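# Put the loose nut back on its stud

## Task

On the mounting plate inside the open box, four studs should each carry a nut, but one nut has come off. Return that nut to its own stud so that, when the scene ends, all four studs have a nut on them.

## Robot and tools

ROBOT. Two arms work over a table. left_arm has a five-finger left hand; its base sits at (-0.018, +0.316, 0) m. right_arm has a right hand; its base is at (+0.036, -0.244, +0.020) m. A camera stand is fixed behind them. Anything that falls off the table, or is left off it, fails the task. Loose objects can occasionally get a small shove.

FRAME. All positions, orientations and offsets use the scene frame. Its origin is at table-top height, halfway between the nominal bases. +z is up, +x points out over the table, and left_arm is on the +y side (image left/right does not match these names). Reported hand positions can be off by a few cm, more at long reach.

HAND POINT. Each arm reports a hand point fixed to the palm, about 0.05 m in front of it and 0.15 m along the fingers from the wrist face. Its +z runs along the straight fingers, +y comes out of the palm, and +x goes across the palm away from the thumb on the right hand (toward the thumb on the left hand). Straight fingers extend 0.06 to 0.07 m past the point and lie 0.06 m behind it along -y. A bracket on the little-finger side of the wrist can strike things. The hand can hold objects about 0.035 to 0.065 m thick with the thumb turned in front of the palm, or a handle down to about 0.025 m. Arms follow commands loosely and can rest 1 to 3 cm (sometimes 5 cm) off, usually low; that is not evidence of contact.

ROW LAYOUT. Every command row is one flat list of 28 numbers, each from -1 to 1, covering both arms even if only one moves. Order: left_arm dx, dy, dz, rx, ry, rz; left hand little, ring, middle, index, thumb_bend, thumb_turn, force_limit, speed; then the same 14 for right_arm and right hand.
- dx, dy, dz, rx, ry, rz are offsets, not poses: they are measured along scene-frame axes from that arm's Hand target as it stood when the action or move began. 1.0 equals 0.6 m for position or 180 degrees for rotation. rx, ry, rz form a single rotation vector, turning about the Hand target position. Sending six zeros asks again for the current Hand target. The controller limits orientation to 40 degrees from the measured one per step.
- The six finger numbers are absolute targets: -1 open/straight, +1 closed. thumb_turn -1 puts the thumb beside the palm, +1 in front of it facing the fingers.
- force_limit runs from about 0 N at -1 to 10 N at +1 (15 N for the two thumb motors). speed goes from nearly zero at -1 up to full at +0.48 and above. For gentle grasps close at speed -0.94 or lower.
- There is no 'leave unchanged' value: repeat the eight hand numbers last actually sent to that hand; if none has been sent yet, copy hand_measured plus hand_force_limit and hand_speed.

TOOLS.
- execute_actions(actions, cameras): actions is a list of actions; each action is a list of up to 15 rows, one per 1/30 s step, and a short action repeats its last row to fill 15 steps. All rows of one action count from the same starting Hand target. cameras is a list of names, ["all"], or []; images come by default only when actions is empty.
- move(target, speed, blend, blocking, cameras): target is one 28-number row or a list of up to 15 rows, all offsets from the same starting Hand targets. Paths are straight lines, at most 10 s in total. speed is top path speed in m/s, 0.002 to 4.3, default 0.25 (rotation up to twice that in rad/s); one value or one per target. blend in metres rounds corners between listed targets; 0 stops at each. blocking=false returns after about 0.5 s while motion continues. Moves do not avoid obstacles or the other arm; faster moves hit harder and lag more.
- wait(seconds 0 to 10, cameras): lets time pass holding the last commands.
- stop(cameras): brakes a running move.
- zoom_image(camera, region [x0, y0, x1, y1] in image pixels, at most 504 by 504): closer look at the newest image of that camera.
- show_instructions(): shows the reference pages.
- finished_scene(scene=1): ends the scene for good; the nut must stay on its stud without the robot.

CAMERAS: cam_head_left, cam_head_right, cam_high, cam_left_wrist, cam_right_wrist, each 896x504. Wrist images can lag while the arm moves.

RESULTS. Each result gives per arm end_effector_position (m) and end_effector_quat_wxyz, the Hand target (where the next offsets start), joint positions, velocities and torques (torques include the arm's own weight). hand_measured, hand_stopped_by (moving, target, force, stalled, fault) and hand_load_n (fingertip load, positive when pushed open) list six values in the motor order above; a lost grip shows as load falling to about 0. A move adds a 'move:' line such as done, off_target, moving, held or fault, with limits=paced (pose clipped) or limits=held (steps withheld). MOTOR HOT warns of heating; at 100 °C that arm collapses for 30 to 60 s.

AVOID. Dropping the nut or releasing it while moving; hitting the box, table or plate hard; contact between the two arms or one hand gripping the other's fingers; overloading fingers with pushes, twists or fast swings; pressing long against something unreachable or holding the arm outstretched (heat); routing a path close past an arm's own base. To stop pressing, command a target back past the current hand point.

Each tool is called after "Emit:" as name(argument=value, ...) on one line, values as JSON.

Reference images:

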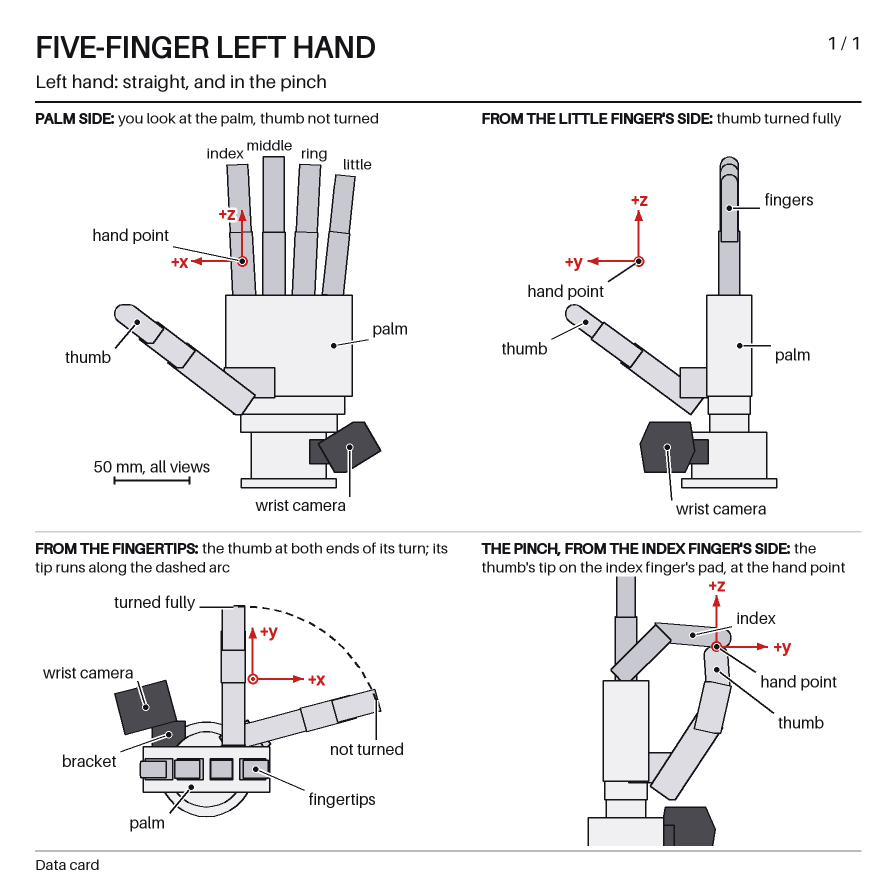

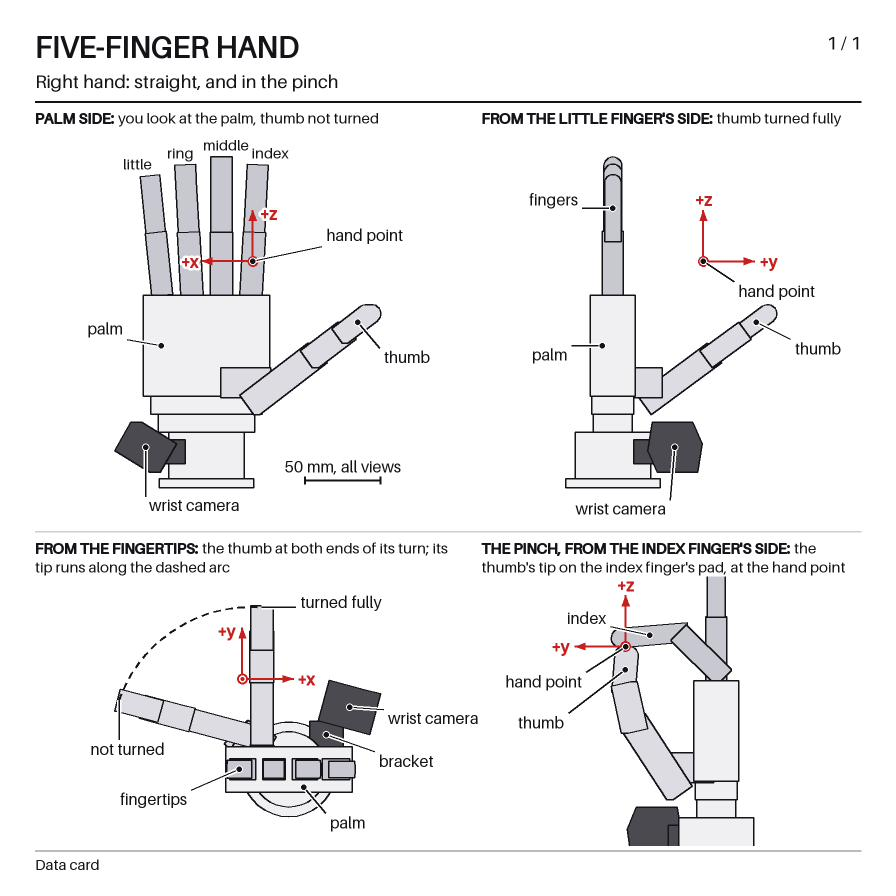

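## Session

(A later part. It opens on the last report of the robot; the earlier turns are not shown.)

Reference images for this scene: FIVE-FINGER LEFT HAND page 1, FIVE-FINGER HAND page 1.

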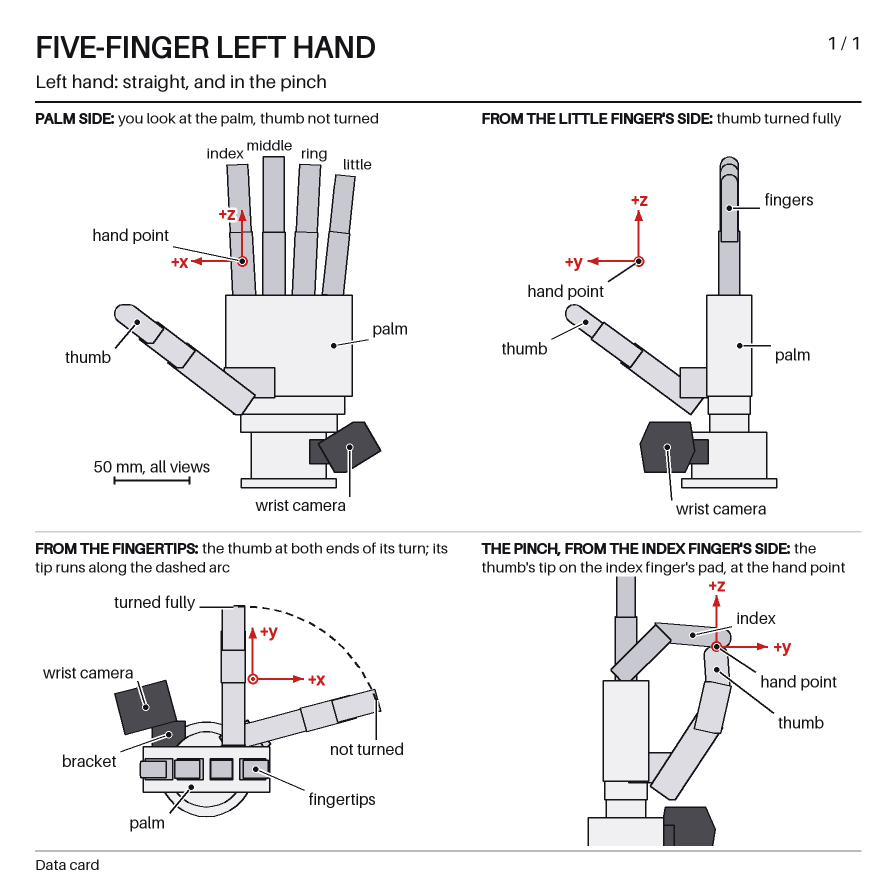

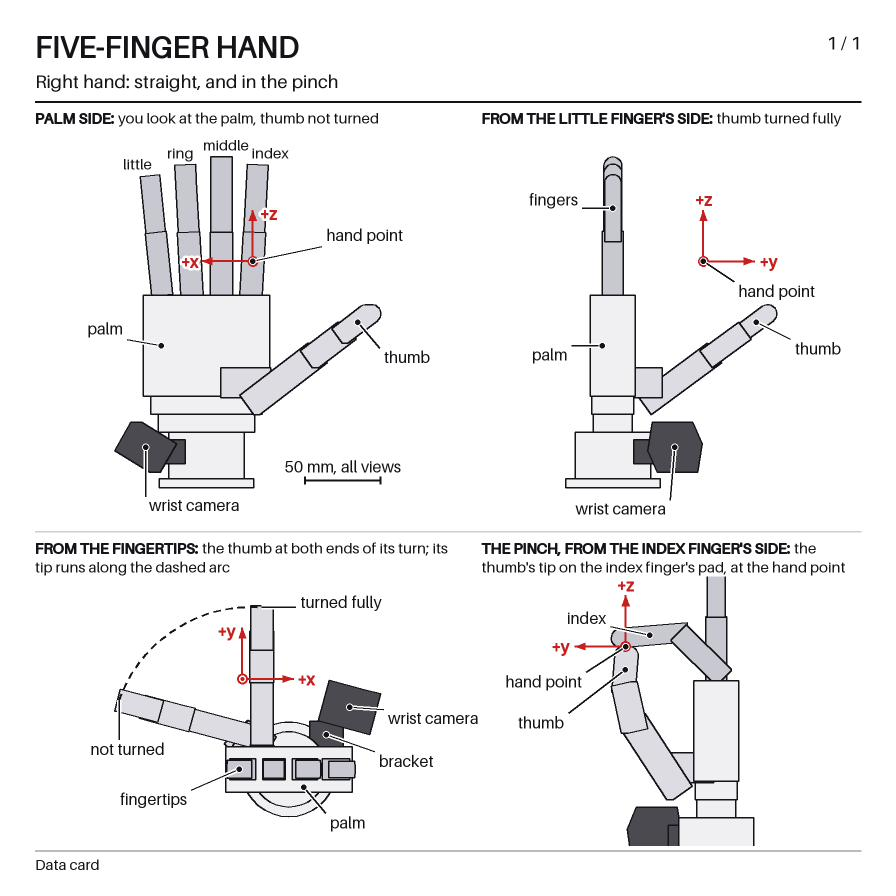

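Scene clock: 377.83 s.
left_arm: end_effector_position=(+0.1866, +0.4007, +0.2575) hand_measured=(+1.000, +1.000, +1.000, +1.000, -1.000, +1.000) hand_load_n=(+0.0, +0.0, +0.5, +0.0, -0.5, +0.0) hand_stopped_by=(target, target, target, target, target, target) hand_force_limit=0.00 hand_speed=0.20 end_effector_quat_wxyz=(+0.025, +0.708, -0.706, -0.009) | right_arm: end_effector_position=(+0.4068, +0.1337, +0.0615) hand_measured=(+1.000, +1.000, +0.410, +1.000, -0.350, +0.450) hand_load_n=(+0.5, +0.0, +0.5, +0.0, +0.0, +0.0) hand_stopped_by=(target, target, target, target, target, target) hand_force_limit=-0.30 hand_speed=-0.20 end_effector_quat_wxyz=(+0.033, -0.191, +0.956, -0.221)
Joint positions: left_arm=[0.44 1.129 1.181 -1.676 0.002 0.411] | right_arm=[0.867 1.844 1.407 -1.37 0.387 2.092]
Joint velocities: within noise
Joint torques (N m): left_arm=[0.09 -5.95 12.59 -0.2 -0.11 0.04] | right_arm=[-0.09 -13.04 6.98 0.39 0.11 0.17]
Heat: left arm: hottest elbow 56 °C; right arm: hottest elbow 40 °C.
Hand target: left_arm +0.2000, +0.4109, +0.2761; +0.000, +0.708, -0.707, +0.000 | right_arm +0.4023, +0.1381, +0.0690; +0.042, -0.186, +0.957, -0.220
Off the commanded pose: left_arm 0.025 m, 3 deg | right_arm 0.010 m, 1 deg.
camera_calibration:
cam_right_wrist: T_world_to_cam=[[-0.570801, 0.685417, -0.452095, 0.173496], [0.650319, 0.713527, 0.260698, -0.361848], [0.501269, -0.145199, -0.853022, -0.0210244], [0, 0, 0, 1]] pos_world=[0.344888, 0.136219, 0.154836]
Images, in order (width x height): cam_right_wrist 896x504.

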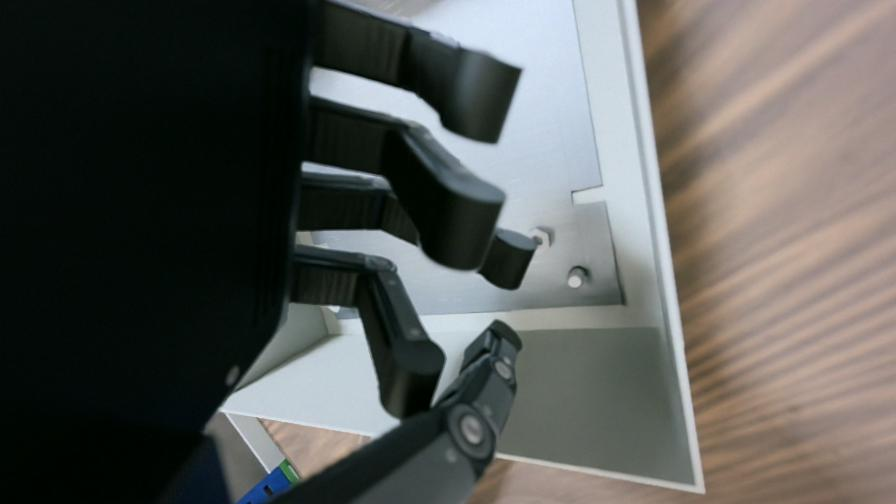

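Emit:
move(target=[0,0,0,0,0,0,1,1,1,1,-1,1,0,0.2,0,-0.002,-0.047,0,0,0,1,1,0.41,1,-0.35,0.45,-0.3,-0.2], speed=0.08, cameras=["cam_right_wrist"])

Scene clock: 379.20 s.
left_arm: end_effector_position=(+0.1866, +0.4007, +0.2575) hand_measured=(+1.000, +1.000, +1.000, +1.000, -1.000, +1.000) hand_load_n=(+0.5, +0.0, +0.0, +0.0, +0.0, +0.0) hand_stopped_by=(target, target, target, target, target, target) hand_force_limit=0.00 hand_speed=0.20 end_effector_quat_wxyz=(+0.025, +0.708, -0.706, -0.009) | right_arm: end_effector_position=(+0.4080, +0.1351, +0.0485) hand_measured=(+1.000, +1.000, +0.410, +1.000, -0.350, +0.450) hand_load_n=(+0.0, +0.5, +0.0, +0.5, +0.0, +0.0) hand_stopped_by=(target, target, target, target, target, target) hand_force_limit=-0.30 hand_speed=-0.20 end_effector_quat_wxyz=(+0.044, -0.189, +0.958, -0.212)
Joint positions: left_arm=[0.44 1.129 1.181 -1.676 0.002 0.411] | right_arm=[0.867 1.844 1.369 -1.302 0.387 2.092]
Joint torques (N m): left_arm=[0.85 -5.77 12.71 -0.61 -0.13 0.09] | right_arm=[-0.21 -10.87 6.9 0.43 0.15 0.17]
Heat: left arm: hottest elbow 56 °C; right arm: hottest elbow 40 °C.
Hand target: left_arm +0.2000, +0.4109, +0.2761; +0.000, +0.708, -0.707, +0.000 | right_arm +0.4023, +0.1368, +0.0407; +0.042, -0.186, +0.957, -0.221
Off the commanded pose: left_arm 0.025 m, 3 deg | right_arm 0.010 m, 1 deg.
joint sent to its limit (right arm) — joint 6 (wrist roll), upper limit. The joint targets still meet the commanded pose.
move: off_target (left_arm)
camera_calibration:
cam_right_wrist: T_world_to_cam=[[-0.562264, 0.695561, -0.447274, 0.162288], [0.644972, 0.707358, 0.289233, -0.358474], [0.517562, -0.125855, -0.846339, -0.0421049], [0, 0, 0, 1]] pos_world=[0.344246, 0.135389, 0.140635]
Images, in order (width x height): cam_right_wrist 896x504.

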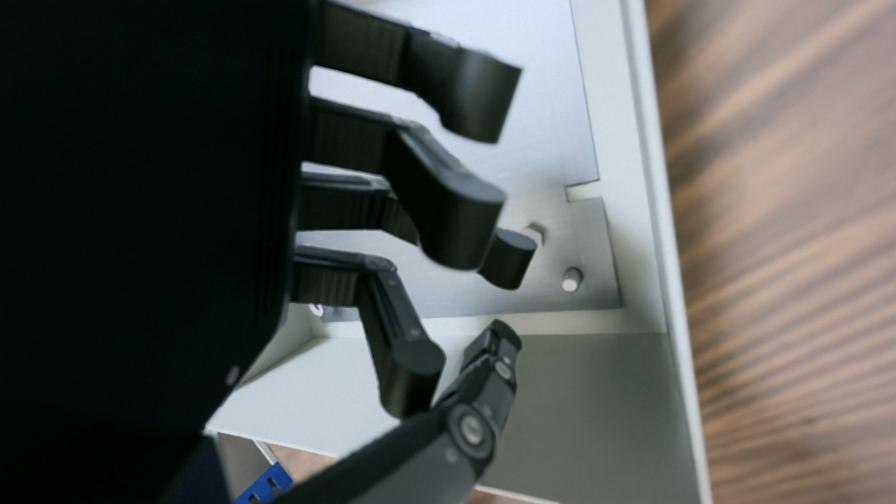

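Emit:
move(target=[0,0,0,0,0,0,1,1,1,1,-1,1,0,0.2,-0.0075,-0.009,-0.033,0,0,0,1,1,0.41,1,-0.35,0.45,-0.3,-0.2], speed=0.08, cameras=["cam_right_wrist"])

Scene clock: 381.00 s.
left_arm: end_effector_position=(+0.1866, +0.4007, +0.2575) hand_measured=(+1.000, +1.000, +1.000, +1.000, -1.000, +1.000) hand_load_n=(+0.0, +0.5, +0.0, +0.0, +0.0, +0.0) hand_stopped_by=(target, target, target, target, target, target) hand_force_limit=0.00 hand_speed=0.20 end_effector_quat_wxyz=(+0.025, +0.708, -0.706, -0.009) | right_arm: end_effector_position=(+0.4041, +0.1304, +0.0312) hand_measured=(+1.000, +1.000, +0.410, +1.000, -0.350, +0.450) hand_load_n=(+0.0, +0.0, +0.0, +0.0, +0.0, +0.0) hand_stopped_by=(target, target, target, target, target, target) hand_force_limit=-0.30 hand_speed=-0.20 end_effector_quat_wxyz=(+0.047, -0.188, +0.958, -0.210)
Joint positions: left_arm=[0.44 1.129 1.181 -1.676 0.002 0.411] | right_arm=[0.867 1.849 1.323 -1.247 0.387 2.092]
Joint torques (N m): left_arm=[0.44 -6.18 12.41 -0.62 -0.13 0.07] | right_arm=[-0.15 -10.34 6.76 0.43 0.15 0.17]
Heat: left arm: hottest elbow 56 °C; right arm: hottest elbow 40 °C.
Hand target: left_arm +0.2000, +0.4109, +0.2761; +0.000, +0.708, -0.707, +0.000 | right_arm +0.3978, +0.1315, +0.0210; +0.042, -0.186, +0.957, -0.220
Off the commanded pose: left_arm 0.025 m, 3 deg | right_arm 0.012 m, 1 deg.
joint sent to its limit (right arm) — joint 6 (wrist roll), upper limit. The joint targets still meet the commanded pose.
move: off_target (left_arm, right_arm)
camera_calibration:
cam_right_wrist: T_world_to_cam=[[-0.560579, 0.697531, -0.446319, 0.154527], [0.643984, 0.706044, 0.294596, -0.347242], [0.520611, -0.122278, -0.844992, -0.0570766], [0, 0, 0, 1]] pos_world=[0.339957, 0.130402, 0.123035]
Images, in order (width x height): cam_right_wrist 896x504.

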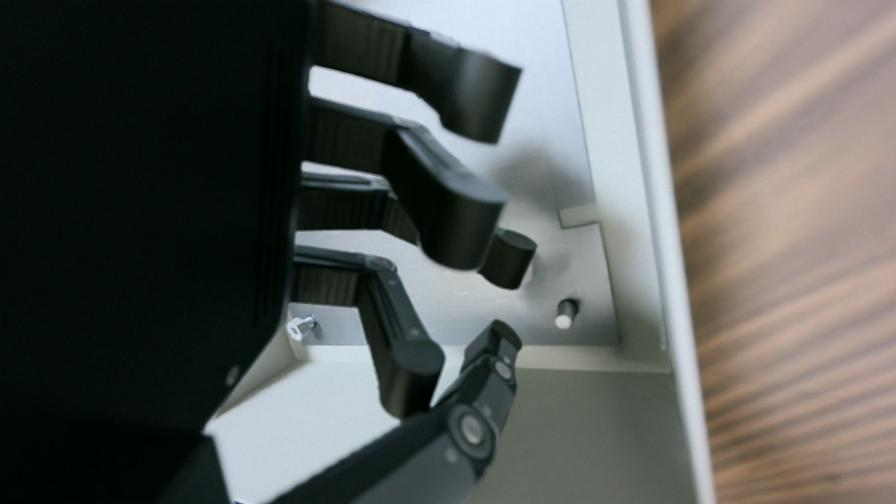

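Emit:
zoom_image(camera="cam_right_wrist", region=[440, 220, 620, 380])

Scaled by 2.800 from the camera's 896x504 image, which has a finer 1280x720 frame.

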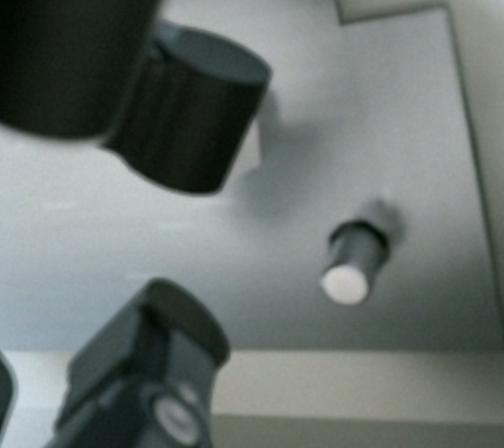

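Emit:
move(target=[0,0,0,0,0,0,1,1,1,1,-1,1,0,0.2,-0.001,-0.001,-0.02,0,0,0,1,1,0.41,1,-0.35,0.45,-0.3,-0.2], speed=0.06, cameras=["cam_right_wrist"])

Scene clock: 382.87 s.
left_arm: end_effector_position=(+0.1866, +0.4007, +0.2575) hand_measured=(+1.000, +1.000, +1.000, +1.000, -1.000, +1.000) hand_load_n=(+0.0, +0.0, +0.0, +0.0, +0.0, +0.0) hand_stopped_by=(target, target, target, target, target, target) hand_force_limit=0.00 hand_speed=0.20 end_effector_quat_wxyz=(+0.025, +0.708, -0.706, -0.009) | right_arm: end_effector_position=(+0.4034, +0.1297, +0.0185) hand_measured=(+1.000, +1.000, +0.410, +1.000, -0.350, +0.450) hand_load_n=(+0.0, +0.0, +0.0, +0.0, +0.0, +0.0) hand_stopped_by=(target, target, target, target, target, target) hand_force_limit=-0.30 hand_speed=-0.20 end_effector_quat_wxyz=(+0.046, -0.188, +0.958, -0.210)
Joint positions: left_arm=[0.44 1.129 1.181 -1.676 0.002 0.411] | right_arm=[0.867 1.864 1.309 -1.218 0.387 2.092]
Joint torques (N m): left_arm=[0.26 -5.48 12.72 -0.42 -0.11 0.08] | right_arm=[-0.15 -10.4 6.65 0.44 0.15 0.17]
Heat: left arm: hottest elbow 56 °C; right arm: hottest elbow 40 °C.
Hand target: left_arm +0.2000, +0.4109, +0.2761; +0.000, +0.708, -0.707, +0.000 | right_arm +0.3972, +0.1308, +0.0088; +0.042, -0.186, +0.957, -0.221
Off the commanded pose: left_arm 0.025 m, 3 deg | right_arm 0.011 m, 1 deg.
joint sent to its limit (right arm) — joint 6 (wrist roll), upper limit. The joint targets still meet the commanded pose.
move: off_target (left_arm, right_arm)
camera_calibration:
cam_right_wrist: T_world_to_cam=[[-0.560957, 0.697087, -0.446538, 0.149322], [0.644276, 0.706326, 0.293278, -0.3427], [0.519842, -0.123177, -0.845335, -0.0671323], [0, 0, 0, 1]] pos_world=[0.339455, 0.129699, 0.110435]
Images, in order (width x height): cam_right_wrist 896x504.

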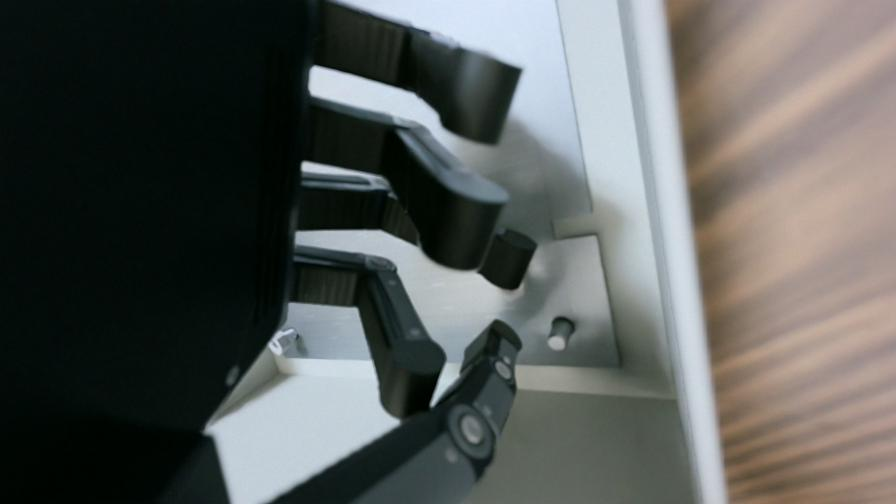

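Emit:
zoom_image(camera="cam_right_wrist", region=[460, 220, 580, 370])

Scaled by 3.360 from the camera's 896x504 image, which has a finer 1280x720 frame.

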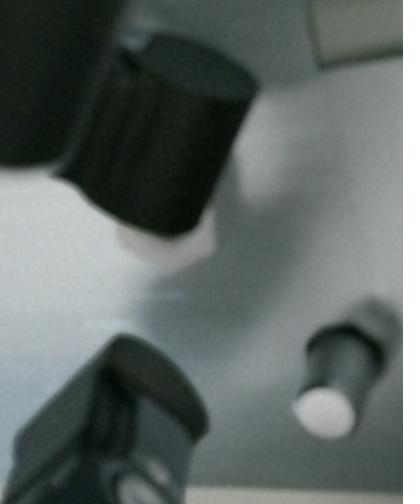

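Emit:
move(target=[0,0,0,0,0,0,1,1,1,1,-1,1,0,0.2,-0.0025,-0.002,-0.009,0,0,0,1,1,0.41,1,-0.35,0.45,-0.3,-0.2], speed=0.05, cameras=["cam_right_wrist"])

Emit:
zoom_image(camera="cam_right_wrist", region=[460, 220, 580, 370])

Scene clock: 384.50 s.
left_arm: end_effector_position=(+0.1866, +0.4007, +0.2575) hand_measured=(+1.000, +1.000, +1.000, +1.000, -1.000, +1.000) hand_load_n=(+0.0, +0.5, +0.0, +0.0, +0.0, +0.0) hand_stopped_by=(target, target, target, target, target, target) hand_force_limit=0.00 hand_speed=0.20 end_effector_quat_wxyz=(+0.025, +0.708, -0.706, -0.009) | right_arm: end_effector_position=(+0.4025, +0.1286, +0.0142) hand_measured=(+1.000, +1.000, +0.410, +1.000, -0.350, +0.450) hand_load_n=(+0.0, +0.0, -0.5, +0.5, +0.0, +0.0) hand_stopped_by=(target, target, target, target, target, target) hand_force_limit=-0.30 hand_speed=-0.20 end_effector_quat_wxyz=(+0.047, -0.188, +0.958, -0.210)
Joint positions: left_arm=[0.44 1.129 1.181 -1.676 0.002 0.411] | right_arm=[0.867 1.866 1.298 -1.204 0.387 2.092]
Joint torques (N m): left_arm=[-0.03 -6.3 12.57 -0.35 -0.11 0.11] | right_arm=[-0.15 -10.34 6.54 0.43 0.14 0.17]
Heat: left arm: hottest elbow 56 °C; right arm: hottest elbow 39 °C.
Hand target: left_arm +0.2000, +0.4109, +0.2761; +0.000, +0.708, -0.707, +0.000 | right_arm +0.3957, +0.1296, +0.0036; +0.042, -0.186, +0.957, -0.221
Off the commanded pose: left_arm 0.025 m, 3 deg | right_arm 0.013 m, 1 deg.
joint sent to its limit (right arm) — joint 6 (wrist roll), upper limit. The joint targets still meet the commanded pose.
move: off_target (left_arm, right_arm)
camera_calibration:
cam_right_wrist: T_world_to_cam=[[-0.560541, 0.6976, -0.446259, 0.147395], [0.643913, 0.706009, 0.294834, -0.339924], [0.520739, -0.122086, -0.844941, -0.0709668], [0, 0, 0, 1]] pos_world=[0.338458, 0.128502, 0.106035]
Images, in order (width x height): cam_right_wrist 896x504.

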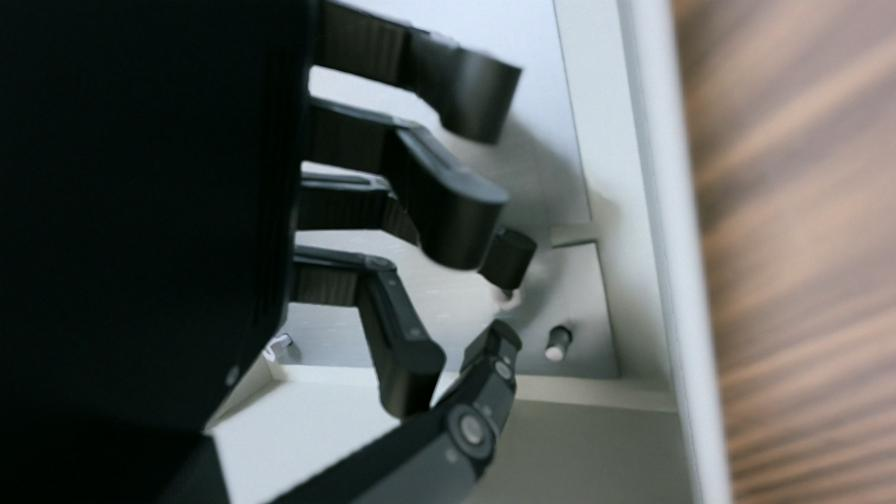

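Scaled by 3.360 from the camera's 896x504 image, which has a finer 1280x720 frame.

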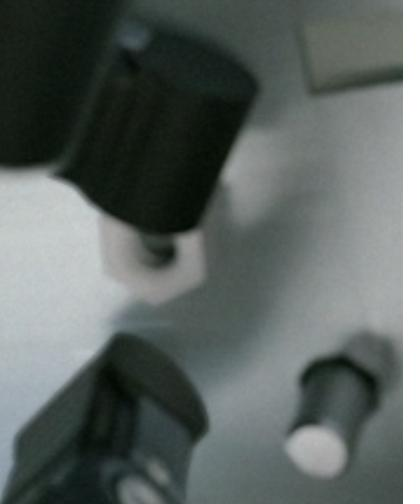

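Emit:
move(target=[0,0,0,0,0,0,1,1,1,1,-1,1,0,0.2,-0.0005,-0.0005,-0.0105,0,0,0,1,1,0.41,1,-0.35,0.45,-0.3,-0.2], speed=0.05, cameras=["cam_right_wrist"])

Emit:
zoom_image(camera="cam_right_wrist", region=[460, 220, 580, 370])

Scene clock: 385.93 s.
left_arm: end_effector_position=(+0.1866, +0.4007, +0.2575) hand_measured=(+1.000, +1.000, +1.000, +1.000, -1.000, +1.000) hand_load_n=(+0.0, +0.0, +0.0, +0.0, +0.0, +0.0) hand_stopped_by=(target, target, target, target, target, target) hand_force_limit=0.00 hand_speed=0.20 end_effector_quat_wxyz=(+0.025, +0.708, -0.706, -0.009) | right_arm: end_effector_position=(+0.4019, +0.1279, +0.0077) hand_measured=(+1.000, +1.000, +0.410, +1.000, -0.350, +0.450) hand_load_n=(+0.0, +0.0, +0.0, +0.0, +0.0, +0.0) hand_stopped_by=(target, target, target, target, target, target) hand_force_limit=-0.30 hand_speed=-0.20 end_effector_quat_wxyz=(+0.046, -0.188, +0.958, -0.211)
Joint positions: left_arm=[0.44 1.129 1.181 -1.676 0.002 0.411] | right_arm=[0.867 1.875 1.291 -1.19 0.387 2.092]
Joint torques (N m): left_arm=[0.38 -6.12 12.49 -0.46 -0.12 0.09] | right_arm=[-0.09 -10.34 6.49 0.49 0.13 0.17]
Heat: left arm: hottest elbow 56 °C; right arm: hottest elbow 39 °C.
Hand target: left_arm +0.2000, +0.4109, +0.2761; +0.000, +0.708, -0.707, +0.000 | right_arm +0.3954, +0.1293, -0.0028; +0.042, -0.186, +0.957, -0.221
Off the commanded pose: left_arm 0.025 m, 3 deg | right_arm 0.012 m, 1 deg.
joint sent to its limit (right arm) — joint 6 (wrist roll), upper limit. The joint targets still meet the commanded pose.
move: off_target (left_arm, right_arm)
camera_calibration:
cam_right_wrist: T_world_to_cam=[[-0.561076, 0.696979, -0.446558, 0.144899], [0.644271, 0.706417, 0.29307, -0.337354], [0.51972, -0.12327, -0.845397, -0.0756322], [0, 0, 0, 1]] pos_world=[0.337954, 0.127998, 0.0996349]
Images, in order (width x height): cam_right_wrist 896x504.

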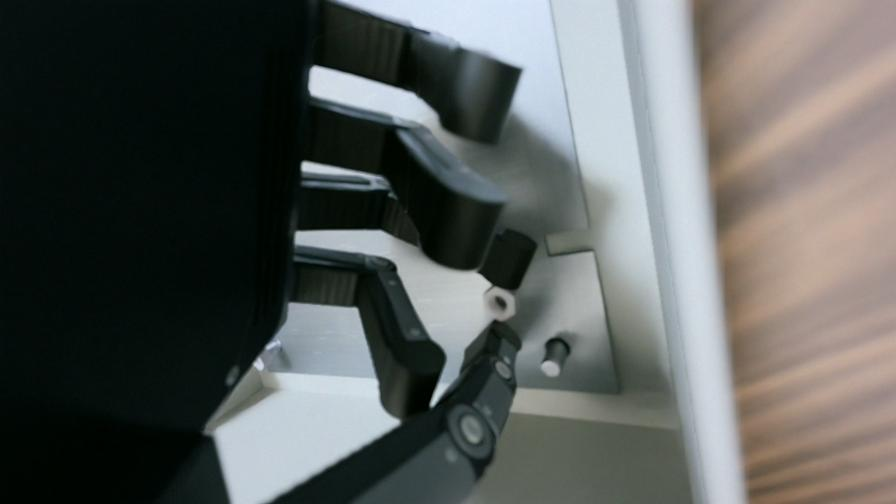

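Scaled by 3.360 from the camera's 896x504 image, which has a finer 1280x720 frame.

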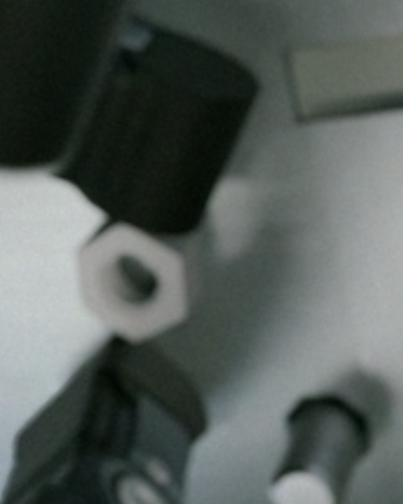

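Emit:
execute_actions(actions=[[[0,0,0,0,0,0,1,1,1,1,-1,1,0,0.2,0,0,0,0,0,0,1,1,0.41,1,-0.35,0.7,-0.15,-0.75]]], cameras=["cam_right_wrist"])

Emit:
zoom_image(camera="cam_right_wrist", region=[460, 220, 580, 370])

Scene clock: 387.17 s.
left_arm: end_effector_position=(+0.1866, +0.4007, +0.2575) hand_measured=(+1.000, +1.000, +1.000, +1.000, -1.000, +1.000) hand_load_n=(+0.0, +0.0, +0.0, +0.0, +0.0, +0.0) hand_stopped_by=(target, target, target, target, target, target) hand_force_limit=0.00 hand_speed=0.20 end_effector_quat_wxyz=(+0.025, +0.708, -0.706, -0.009) | right_arm: end_effector_position=(+0.4031, +0.1289, +0.0078) hand_measured=(+1.000, +1.000, +0.410, +1.000, -0.350, +0.624) hand_load_n=(+0.0, +0.0, +0.5, +0.0, +2.5, +7.5) hand_stopped_by=(target, target, target, target, target, force) hand_force_limit=-0.15 hand_speed=-0.75 end_effector_quat_wxyz=(+0.048, -0.186, +0.959, -0.209)
Joint positions: left_arm=[0.44 1.129 1.181 -1.676 0.002 0.411] | right_arm=[0.867 1.875 1.291 -1.186 0.387 2.096]
Joint torques (N m): left_arm=[1.26 -5.42 12.81 -0.42 -0.14 0.11] | right_arm=[-0.15 -10.34 6.5 0.36 0.14 0.14]
Heat: left arm: hottest elbow 56 °C; right arm: hottest elbow 39 °C.
Hand target: left_arm +0.2000, +0.4109, +0.2761; +0.000, +0.708, -0.707, +0.000 | right_arm +0.3954, +0.1293, -0.0028; +0.042, -0.186, +0.957, -0.221
Off the commanded pose: left_arm 0.025 m, 3 deg | right_arm 0.013 m, 2 deg.
joint sent to its limit (right arm) — joint 6 (wrist roll), upper limit. The joint targets still meet the commanded pose.
Step readings (end_effector_position of left_arm | right_arm):
0: (+0.1866, +0.4007, +0.2575) | (+0.4019, +0.1279, +0.0077)
1: (+0.1866, +0.4007, +0.2575) | (+0.4019, +0.1279, +0.0077)
2: (+0.1866, +0.4007, +0.2575) | (+0.4019, +0.1279, +0.0077)
4: (+0.1866, +0.4007, +0.2575) | (+0.4023, +0.1282, +0.0077)
8: (+0.1866, +0.4007, +0.2575) | (+0.4027, +0.1285, +0.0078)
15: (+0.1866, +0.4007, +0.2575) | (+0.4031, +0.1289, +0.0078)
camera_calibration:
cam_right_wrist: T_world_to_cam=[[-0.55601, 0.701215, -0.446263, 0.142355], [0.645785, 0.702462, 0.299182, -0.338935], [0.523273, -0.121841, -0.84341, -0.0776543], [0, 0, 0, 1]] pos_world=[0.338664, 0.128806, 0.0994368]
Images, in order (width x height): cam_right_wrist 896x504.

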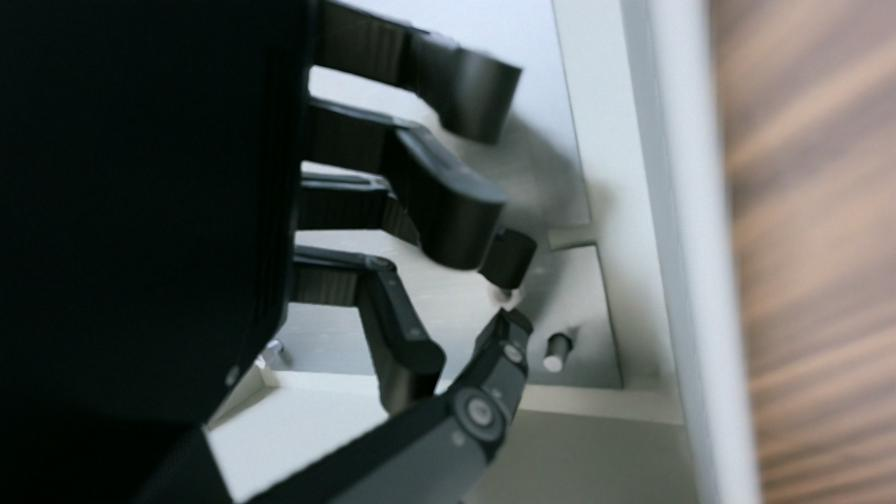

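Scaled by 3.360 from the camera's 896x504 image, which has a finer 1280x720 frame.

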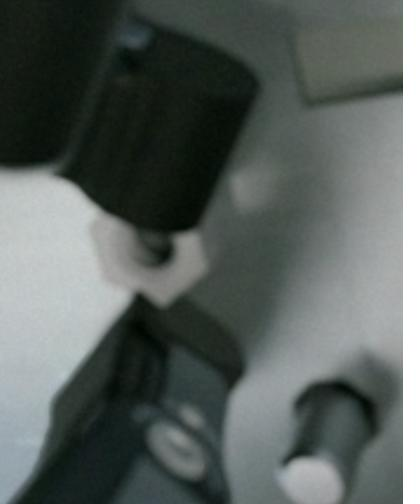

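Emit:
move(target=[0,0,0,0,0,0,1,1,1,1,-1,1,0,0.2,0.003,0.004,0.025,0,0,0,1,1,0.41,1,-0.35,0.7,-0.15,-0.75], speed=0.06)

Scene clock: 389.00 s.
left_arm: end_effector_position=(+0.1866, +0.4007, +0.2575) hand_measured=(+1.000, +1.000, +1.000, +1.000, -1.000, +1.000) hand_load_n=(+0.0, +0.0, +0.0, +0.5, -0.5, +0.0) hand_stopped_by=(target, target, target, target, target, target) hand_force_limit=0.00 hand_speed=0.20 end_effector_quat_wxyz=(+0.025, +0.708, -0.706, -0.009) | right_arm: end_effector_position=(+0.3993, +0.1244, +0.0078) hand_measured=(+1.000, +1.000, +0.410, +1.000, -0.350, +0.624) hand_load_n=(+0.0, +0.0, +0.5, +0.0, +2.5, +7.5) hand_stopped_by=(target, target, target, target, target, force) hand_force_limit=-0.15 hand_speed=-0.75 end_effector_quat_wxyz=(+0.040, -0.188, +0.957, -0.216)
Joint positions: left_arm=[0.44 1.129 1.181 -1.676 0.002 0.411] | right_arm=[0.867 1.875 1.291 -1.207 0.387 2.096]
Joint torques (N m): left_arm=[0.09 -5.89 12.42 -0.61 -0.06 0.08] | right_arm=[-0.09 -11.4 8.38 -0.29 0.12 0.13]
Heat: left arm: hottest elbow 56 °C; right arm: hottest elbow 39 °C.
Hand target: left_arm +0.2000, +0.4109, +0.2761; +0.000, +0.708, -0.707, +0.000 | right_arm +0.3972, +0.1317, +0.0122; +0.042, -0.186, +0.957, -0.221
Off the commanded pose: left_arm 0.025 m, 3 deg | right_arm 0.009 m, 1 deg.
joint sent to its limit (right arm) — joint 6 (wrist roll), upper limit. The joint targets still meet the commanded pose.
move: off_target (left_arm)

Emit:
move(target=[0,0,0,0,0,0,1,1,1,1,-1,1,0,0.2,0.006,0.008,0.02,0,0,0,1,1,0.41,1,-0.35,0.7,-0.15,-0.75], speed=0.06, cameras=["cam_right_wrist"])

Scene clock: 390.37 s.
left_arm: end_effector_position=(+0.1866, +0.4007, +0.2575) hand_measured=(+1.000, +1.000, +1.000, +1.000, -1.000, +1.000) hand_load_n=(+0.0, +0.0, +0.0, +0.0, +0.0, +0.0) hand_stopped_by=(target, target, target, target, target, target) hand_force_limit=0.00 hand_speed=0.20 end_effector_quat_wxyz=(+0.025, +0.708, -0.706, -0.009) | right_arm: end_effector_position=(+0.3930, +0.1169, +0.0086) hand_measured=(+1.000, +1.000, +0.410, +1.000, -0.350, +0.624) hand_load_n=(+0.0, +0.0, +1.0, +0.0, +2.5, +7.0) hand_stopped_by=(target, target, target, target, target, force) hand_force_limit=-0.15 hand_speed=-0.75 end_effector_quat_wxyz=(+0.026, -0.191, +0.955, -0.227)
Joint positions: left_arm=[0.44 1.129 1.181 -1.676 0.002 0.411] | right_arm=[0.867 1.875 1.292 -1.246 0.387 2.096]
Joint torques (N m): left_arm=[0.26 -5.48 12.46 -0.55 -0.14 0.11] | right_arm=[-0.03 -11.69 10.62 -0.2 0.11 0.13]
Heat: left arm: hottest elbow 56 °C; right arm: hottest elbow 39 °C.
Hand target: left_arm +0.2000, +0.4109, +0.2761; +0.000, +0.708, -0.707, +0.000 | right_arm +0.4009, +0.1366, +0.0243; +0.042, -0.186, +0.957, -0.220
Off the commanded pose: left_arm 0.025 m, 3 deg | right_arm 0.026 m, 2 deg.
joint sent to its limit (right arm) — joint 6 (wrist roll), upper limit. The joint targets still meet the commanded pose.
move: off_target (left_arm, right_arm)
camera_calibration:
cam_right_wrist: T_world_to_cam=[[-0.57298, 0.681136, -0.455793, 0.154552], [0.656038, 0.714517, 0.243064, -0.32917], [0.491231, -0.159746, -0.856255, -0.0560743], [0, 0, 0, 1]] pos_world=[0.332049, 0.120969, 0.102439]
Images, in order (width x height): cam_right_wrist 896x504.

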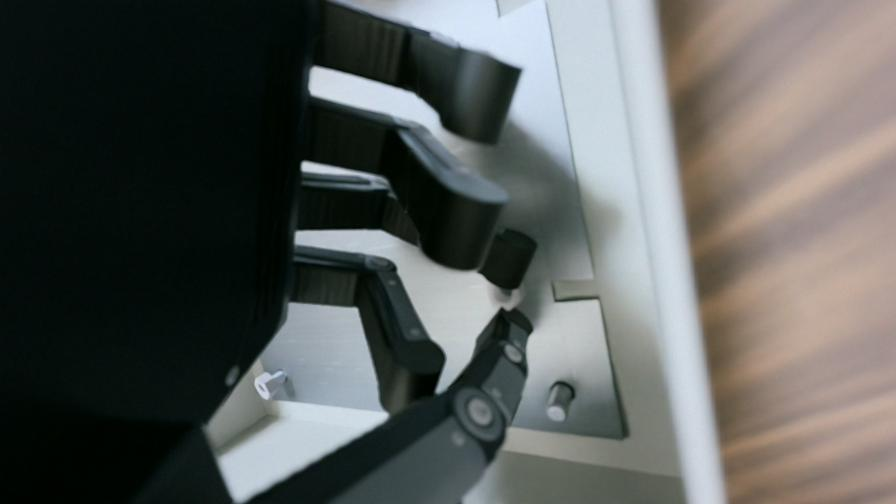

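Emit:
move(target=[0,0,0,0,0,0,1,1,1,1,-1,1,0,0.2,0.004,0.005,0.02,0,0,0,1,1,0.41,1,-0.35,0.7,-0.15,-0.75], speed=0.06, cameras=["cam_right_wrist"])

Scene clock: 391.77 s.
left_arm: end_effector_position=(+0.1866, +0.4007, +0.2575) hand_measured=(+1.000, +1.000, +1.000, +1.000, -1.000, +1.000) hand_load_n=(+0.0, +0.0, +0.0, +0.0, -0.5, +0.0) hand_stopped_by=(target, target, target, target, target, target) hand_force_limit=0.00 hand_speed=0.20 end_effector_quat_wxyz=(+0.025, +0.708, -0.706, -0.009) | right_arm: end_effector_position=(+0.3954, +0.1198, +0.0174) hand_measured=(+1.000, +1.000, +0.410, +1.000, -0.350, +0.624) hand_load_n=(+0.0, +0.0, +1.0, +0.5, +2.5, +7.5) hand_stopped_by=(target, target, target, target, target, force) hand_force_limit=-0.15 hand_speed=-0.75 end_effector_quat_wxyz=(+0.024, -0.191, +0.954, -0.229)
Joint positions: left_arm=[0.44 1.129 1.181 -1.676 0.002 0.411] | right_arm=[0.867 1.875 1.32 -1.279 0.387 2.096]
Joint torques (N m): left_arm=[0.5 -5.48 12.42 -0.54 -0.17 0.06] | right_arm=[-0.03 -12.28 10.61 -0.18 0.11 0.13]
Heat: left arm: hottest elbow 56 °C; right arm: hottest elbow 39 °C.
Hand target: left_arm +0.2000, +0.4109, +0.2761; +0.000, +0.708, -0.707, +0.000 | right_arm +0.4033, +0.1396, +0.0363; +0.042, -0.186, +0.957, -0.220
Off the commanded pose: left_arm 0.025 m, 3 deg | right_arm 0.028 m, 2 deg.
joint sent to its limit (right arm) — joint 6 (wrist roll), upper limit. The joint targets still meet the commanded pose.
move: off_target (left_arm, right_arm)
camera_calibration:
cam_right_wrist: T_world_to_cam=[[-0.574957, 0.678798, -0.45679, 0.159056], [0.657057, 0.715752, 0.236591, -0.335402], [0.487546, -0.164108, -0.857536, -0.0471908], [0, 0, 0, 1]] pos_world=[0.334836, 0.124353, 0.11154]
Images, in order (width x height): cam_right_wrist 896x504.

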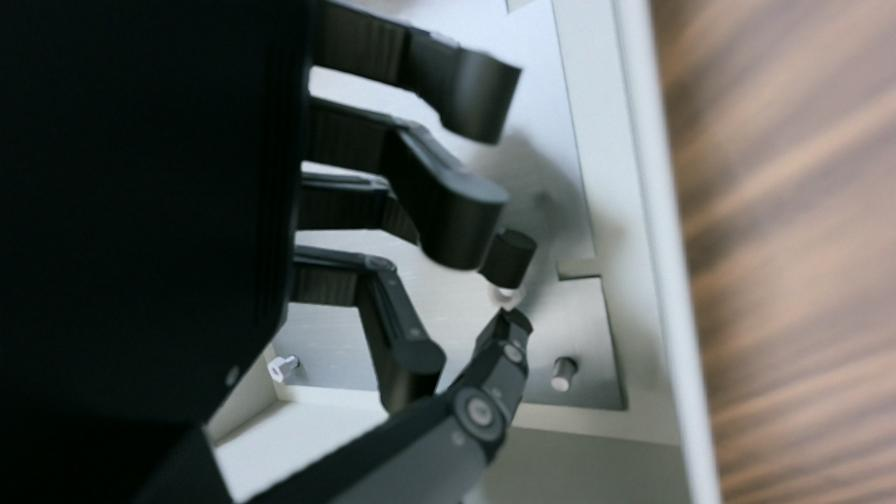

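Emit:
zoom_image(camera="cam_right_wrist", region=[460, 220, 580, 370])

Scaled by 3.360 from the camera's 896x504 image, which has a finer 1280x720 frame.

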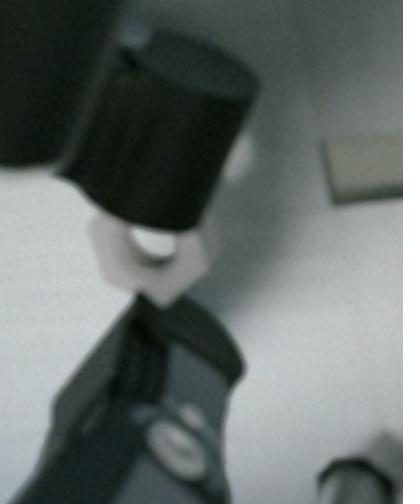

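Emit:
move(target=[0,0,0,0,0,0,1,1,1,1,-1,1,0,0.2,0.002,0.003,0.05,0,0,0.06,1,1,0.41,1,-0.35,0.7,-0.15,-0.75], speed=0.08)

Scene clock: 394.20 s.
left_arm: end_effector_position=(+0.1866, +0.4007, +0.2575) hand_measured=(+1.000, +1.000, +1.000, +1.000, -1.000, +1.000) hand_load_n=(+0.0, +0.0, +0.5, +0.0, +0.0, +0.0) hand_stopped_by=(target, target, target, target, target, target) hand_force_limit=0.00 hand_speed=0.20 end_effector_quat_wxyz=(+0.025, +0.708, -0.706, -0.009) | right_arm: end_effector_position=(+0.3931, +0.1199, +0.0403) hand_measured=(+1.000, +1.000, +0.410, +1.000, -0.350, +0.624) hand_load_n=(+0.0, +0.0, +0.5, +0.0, +2.5, +7.0) hand_stopped_by=(target, target, target, target, target, force) hand_force_limit=-0.15 hand_speed=-0.75 end_effector_quat_wxyz=(+0.034, -0.269, +0.935, -0.231)
Joint positions: left_arm=[0.44 1.129 1.181 -1.676 0.002 0.411] | right_arm=[0.867 1.827 1.32 -1.279 0.422 1.928]
Joint torques (N m): left_arm=[0.85 -5.71 12.57 -0.34 -0.13 0.09] | right_arm=[-0.15 -12.86 10.92 0.35 0.33 -0.04]
Heat: left arm: hottest elbow 56 °C; right arm: hottest elbow 39 °C.
Hand target: left_arm +0.2000, +0.4109, +0.2761; +0.000, +0.708, -0.707, +0.000 | right_arm +0.4044, +0.1415, +0.0663; +0.063, -0.275, +0.935, -0.215
Off the commanded pose: left_arm 0.025 m, 3 deg | right_arm 0.036 m, 4 deg.
move: off_target (left_arm, right_arm)

Emit:
move(target=[0,0,0,0,0,0,1,1,1,1,-1,1,0,0.2,0.0223,0.0600,0.0,0,0,0.06,1,1,0.41,1,-0.35,0.7,-0.15,-0.75], speed=0.08, cameras=["cam_right_wrist","cam_high"])

Scene clock: 396.57 s.
left_arm: end_effector_position=(+0.1866, +0.4007, +0.2575) hand_measured=(+1.000, +1.000, +1.000, +1.000, -1.000, +1.000) hand_load_n=(+0.0, +0.5, +0.0, +0.0, +0.0, +0.0) hand_stopped_by=(target, target, target, target, target, target) hand_force_limit=0.00 hand_speed=0.20 end_effector_quat_wxyz=(+0.025, +0.708, -0.706, -0.009) | right_arm: end_effector_position=(+0.4071, +0.1552, +0.0575) hand_measured=(+1.000, +1.000, +0.410, +1.000, -0.350, +0.624) hand_load_n=(+0.0, +0.0, +1.0, +0.0, +2.5, +7.0) hand_stopped_by=(target, target, target, target, target, force) hand_force_limit=-0.15 hand_speed=-0.75 end_effector_quat_wxyz=(+0.063, -0.354, +0.908, -0.216)
Joint positions: left_arm=[0.44 1.129 1.181 -1.676 0.002 0.411] | right_arm=[0.882 1.843 1.398 -1.236 0.44 1.738]
Joint torques (N m): left_arm=[0.91 -6.24 12.62 -0.55 -0.1 0.12] | right_arm=[-0.09 -10.7 11.7 0.59 0.36 0.02]
Heat: left arm: hottest elbow 56 °C; right arm: hottest elbow 39 °C.
Hand target: left_arm +0.2000, +0.4109, +0.2761; +0.000, +0.708, -0.707, +0.000 | right_arm +0.4177, +0.1773, +0.0662; +0.083, -0.362, +0.905, -0.209
Off the commanded pose: left_arm 0.025 m, 3 deg | right_arm 0.026 m, 3 deg.
move: off_target (left_arm, right_arm)
camera_calibration:
cam_right_wrist: T_world_to_cam=[[-0.773698, 0.447125, -0.448855, 0.276498], [0.374698, 0.894218, 0.244899, -0.291125], [0.510874, 0.0212927, -0.859392, -0.0508239], [0, 0, 0, 1]] pos_world=[0.348975, 0.137783, 0.151726]
Images, in order (width x height): cam_high 896x504, cam_right_wrist 896x504.

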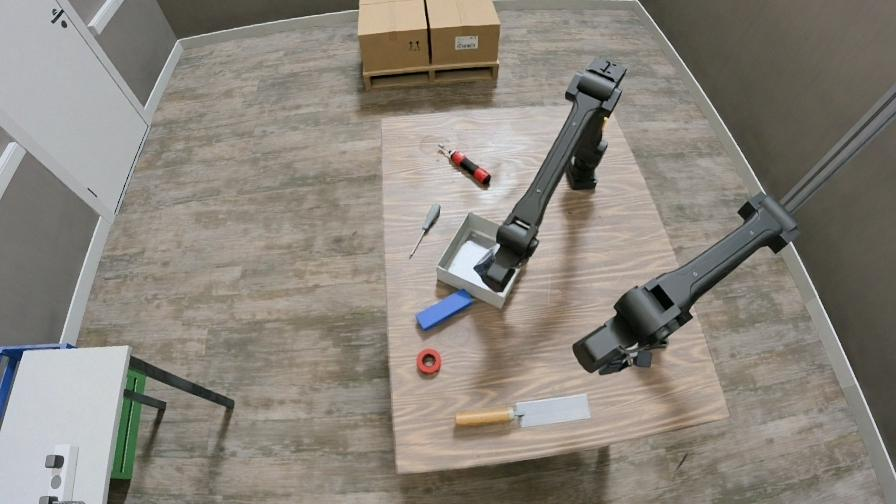

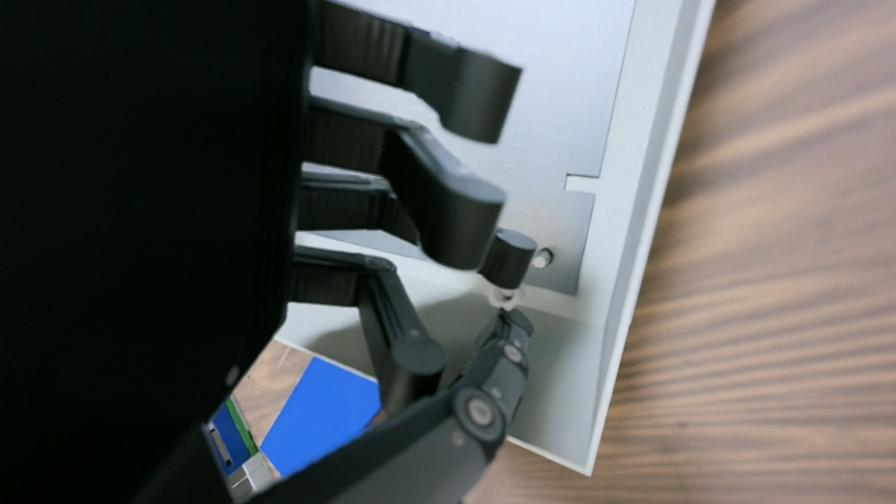

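Emit:
zoom_image(camera="cam_right_wrist", region=[460, 170, 640, 350])

Scaled by 2.800 from the camera's 896x504 image, which has a finer 1280x720 frame.

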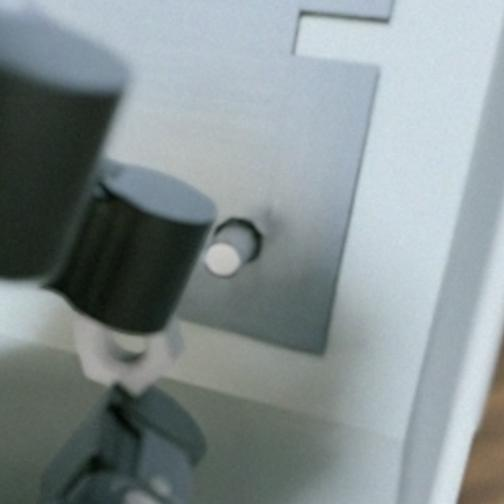

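Emit:
zoom_image(camera="cam_right_wrist", region=[480, 270, 530, 320])

Scaled by 10.080 from the camera's 896x504 image, which has a finer 1280x720 frame.

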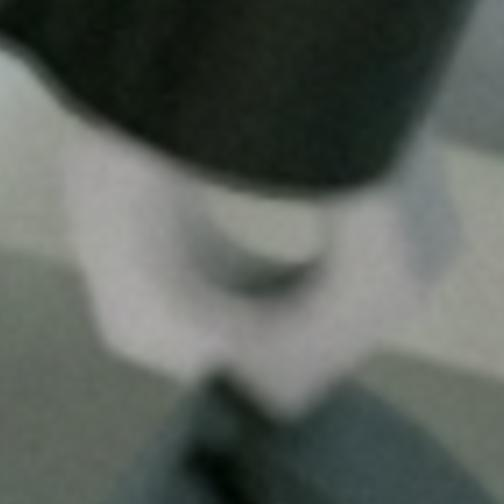

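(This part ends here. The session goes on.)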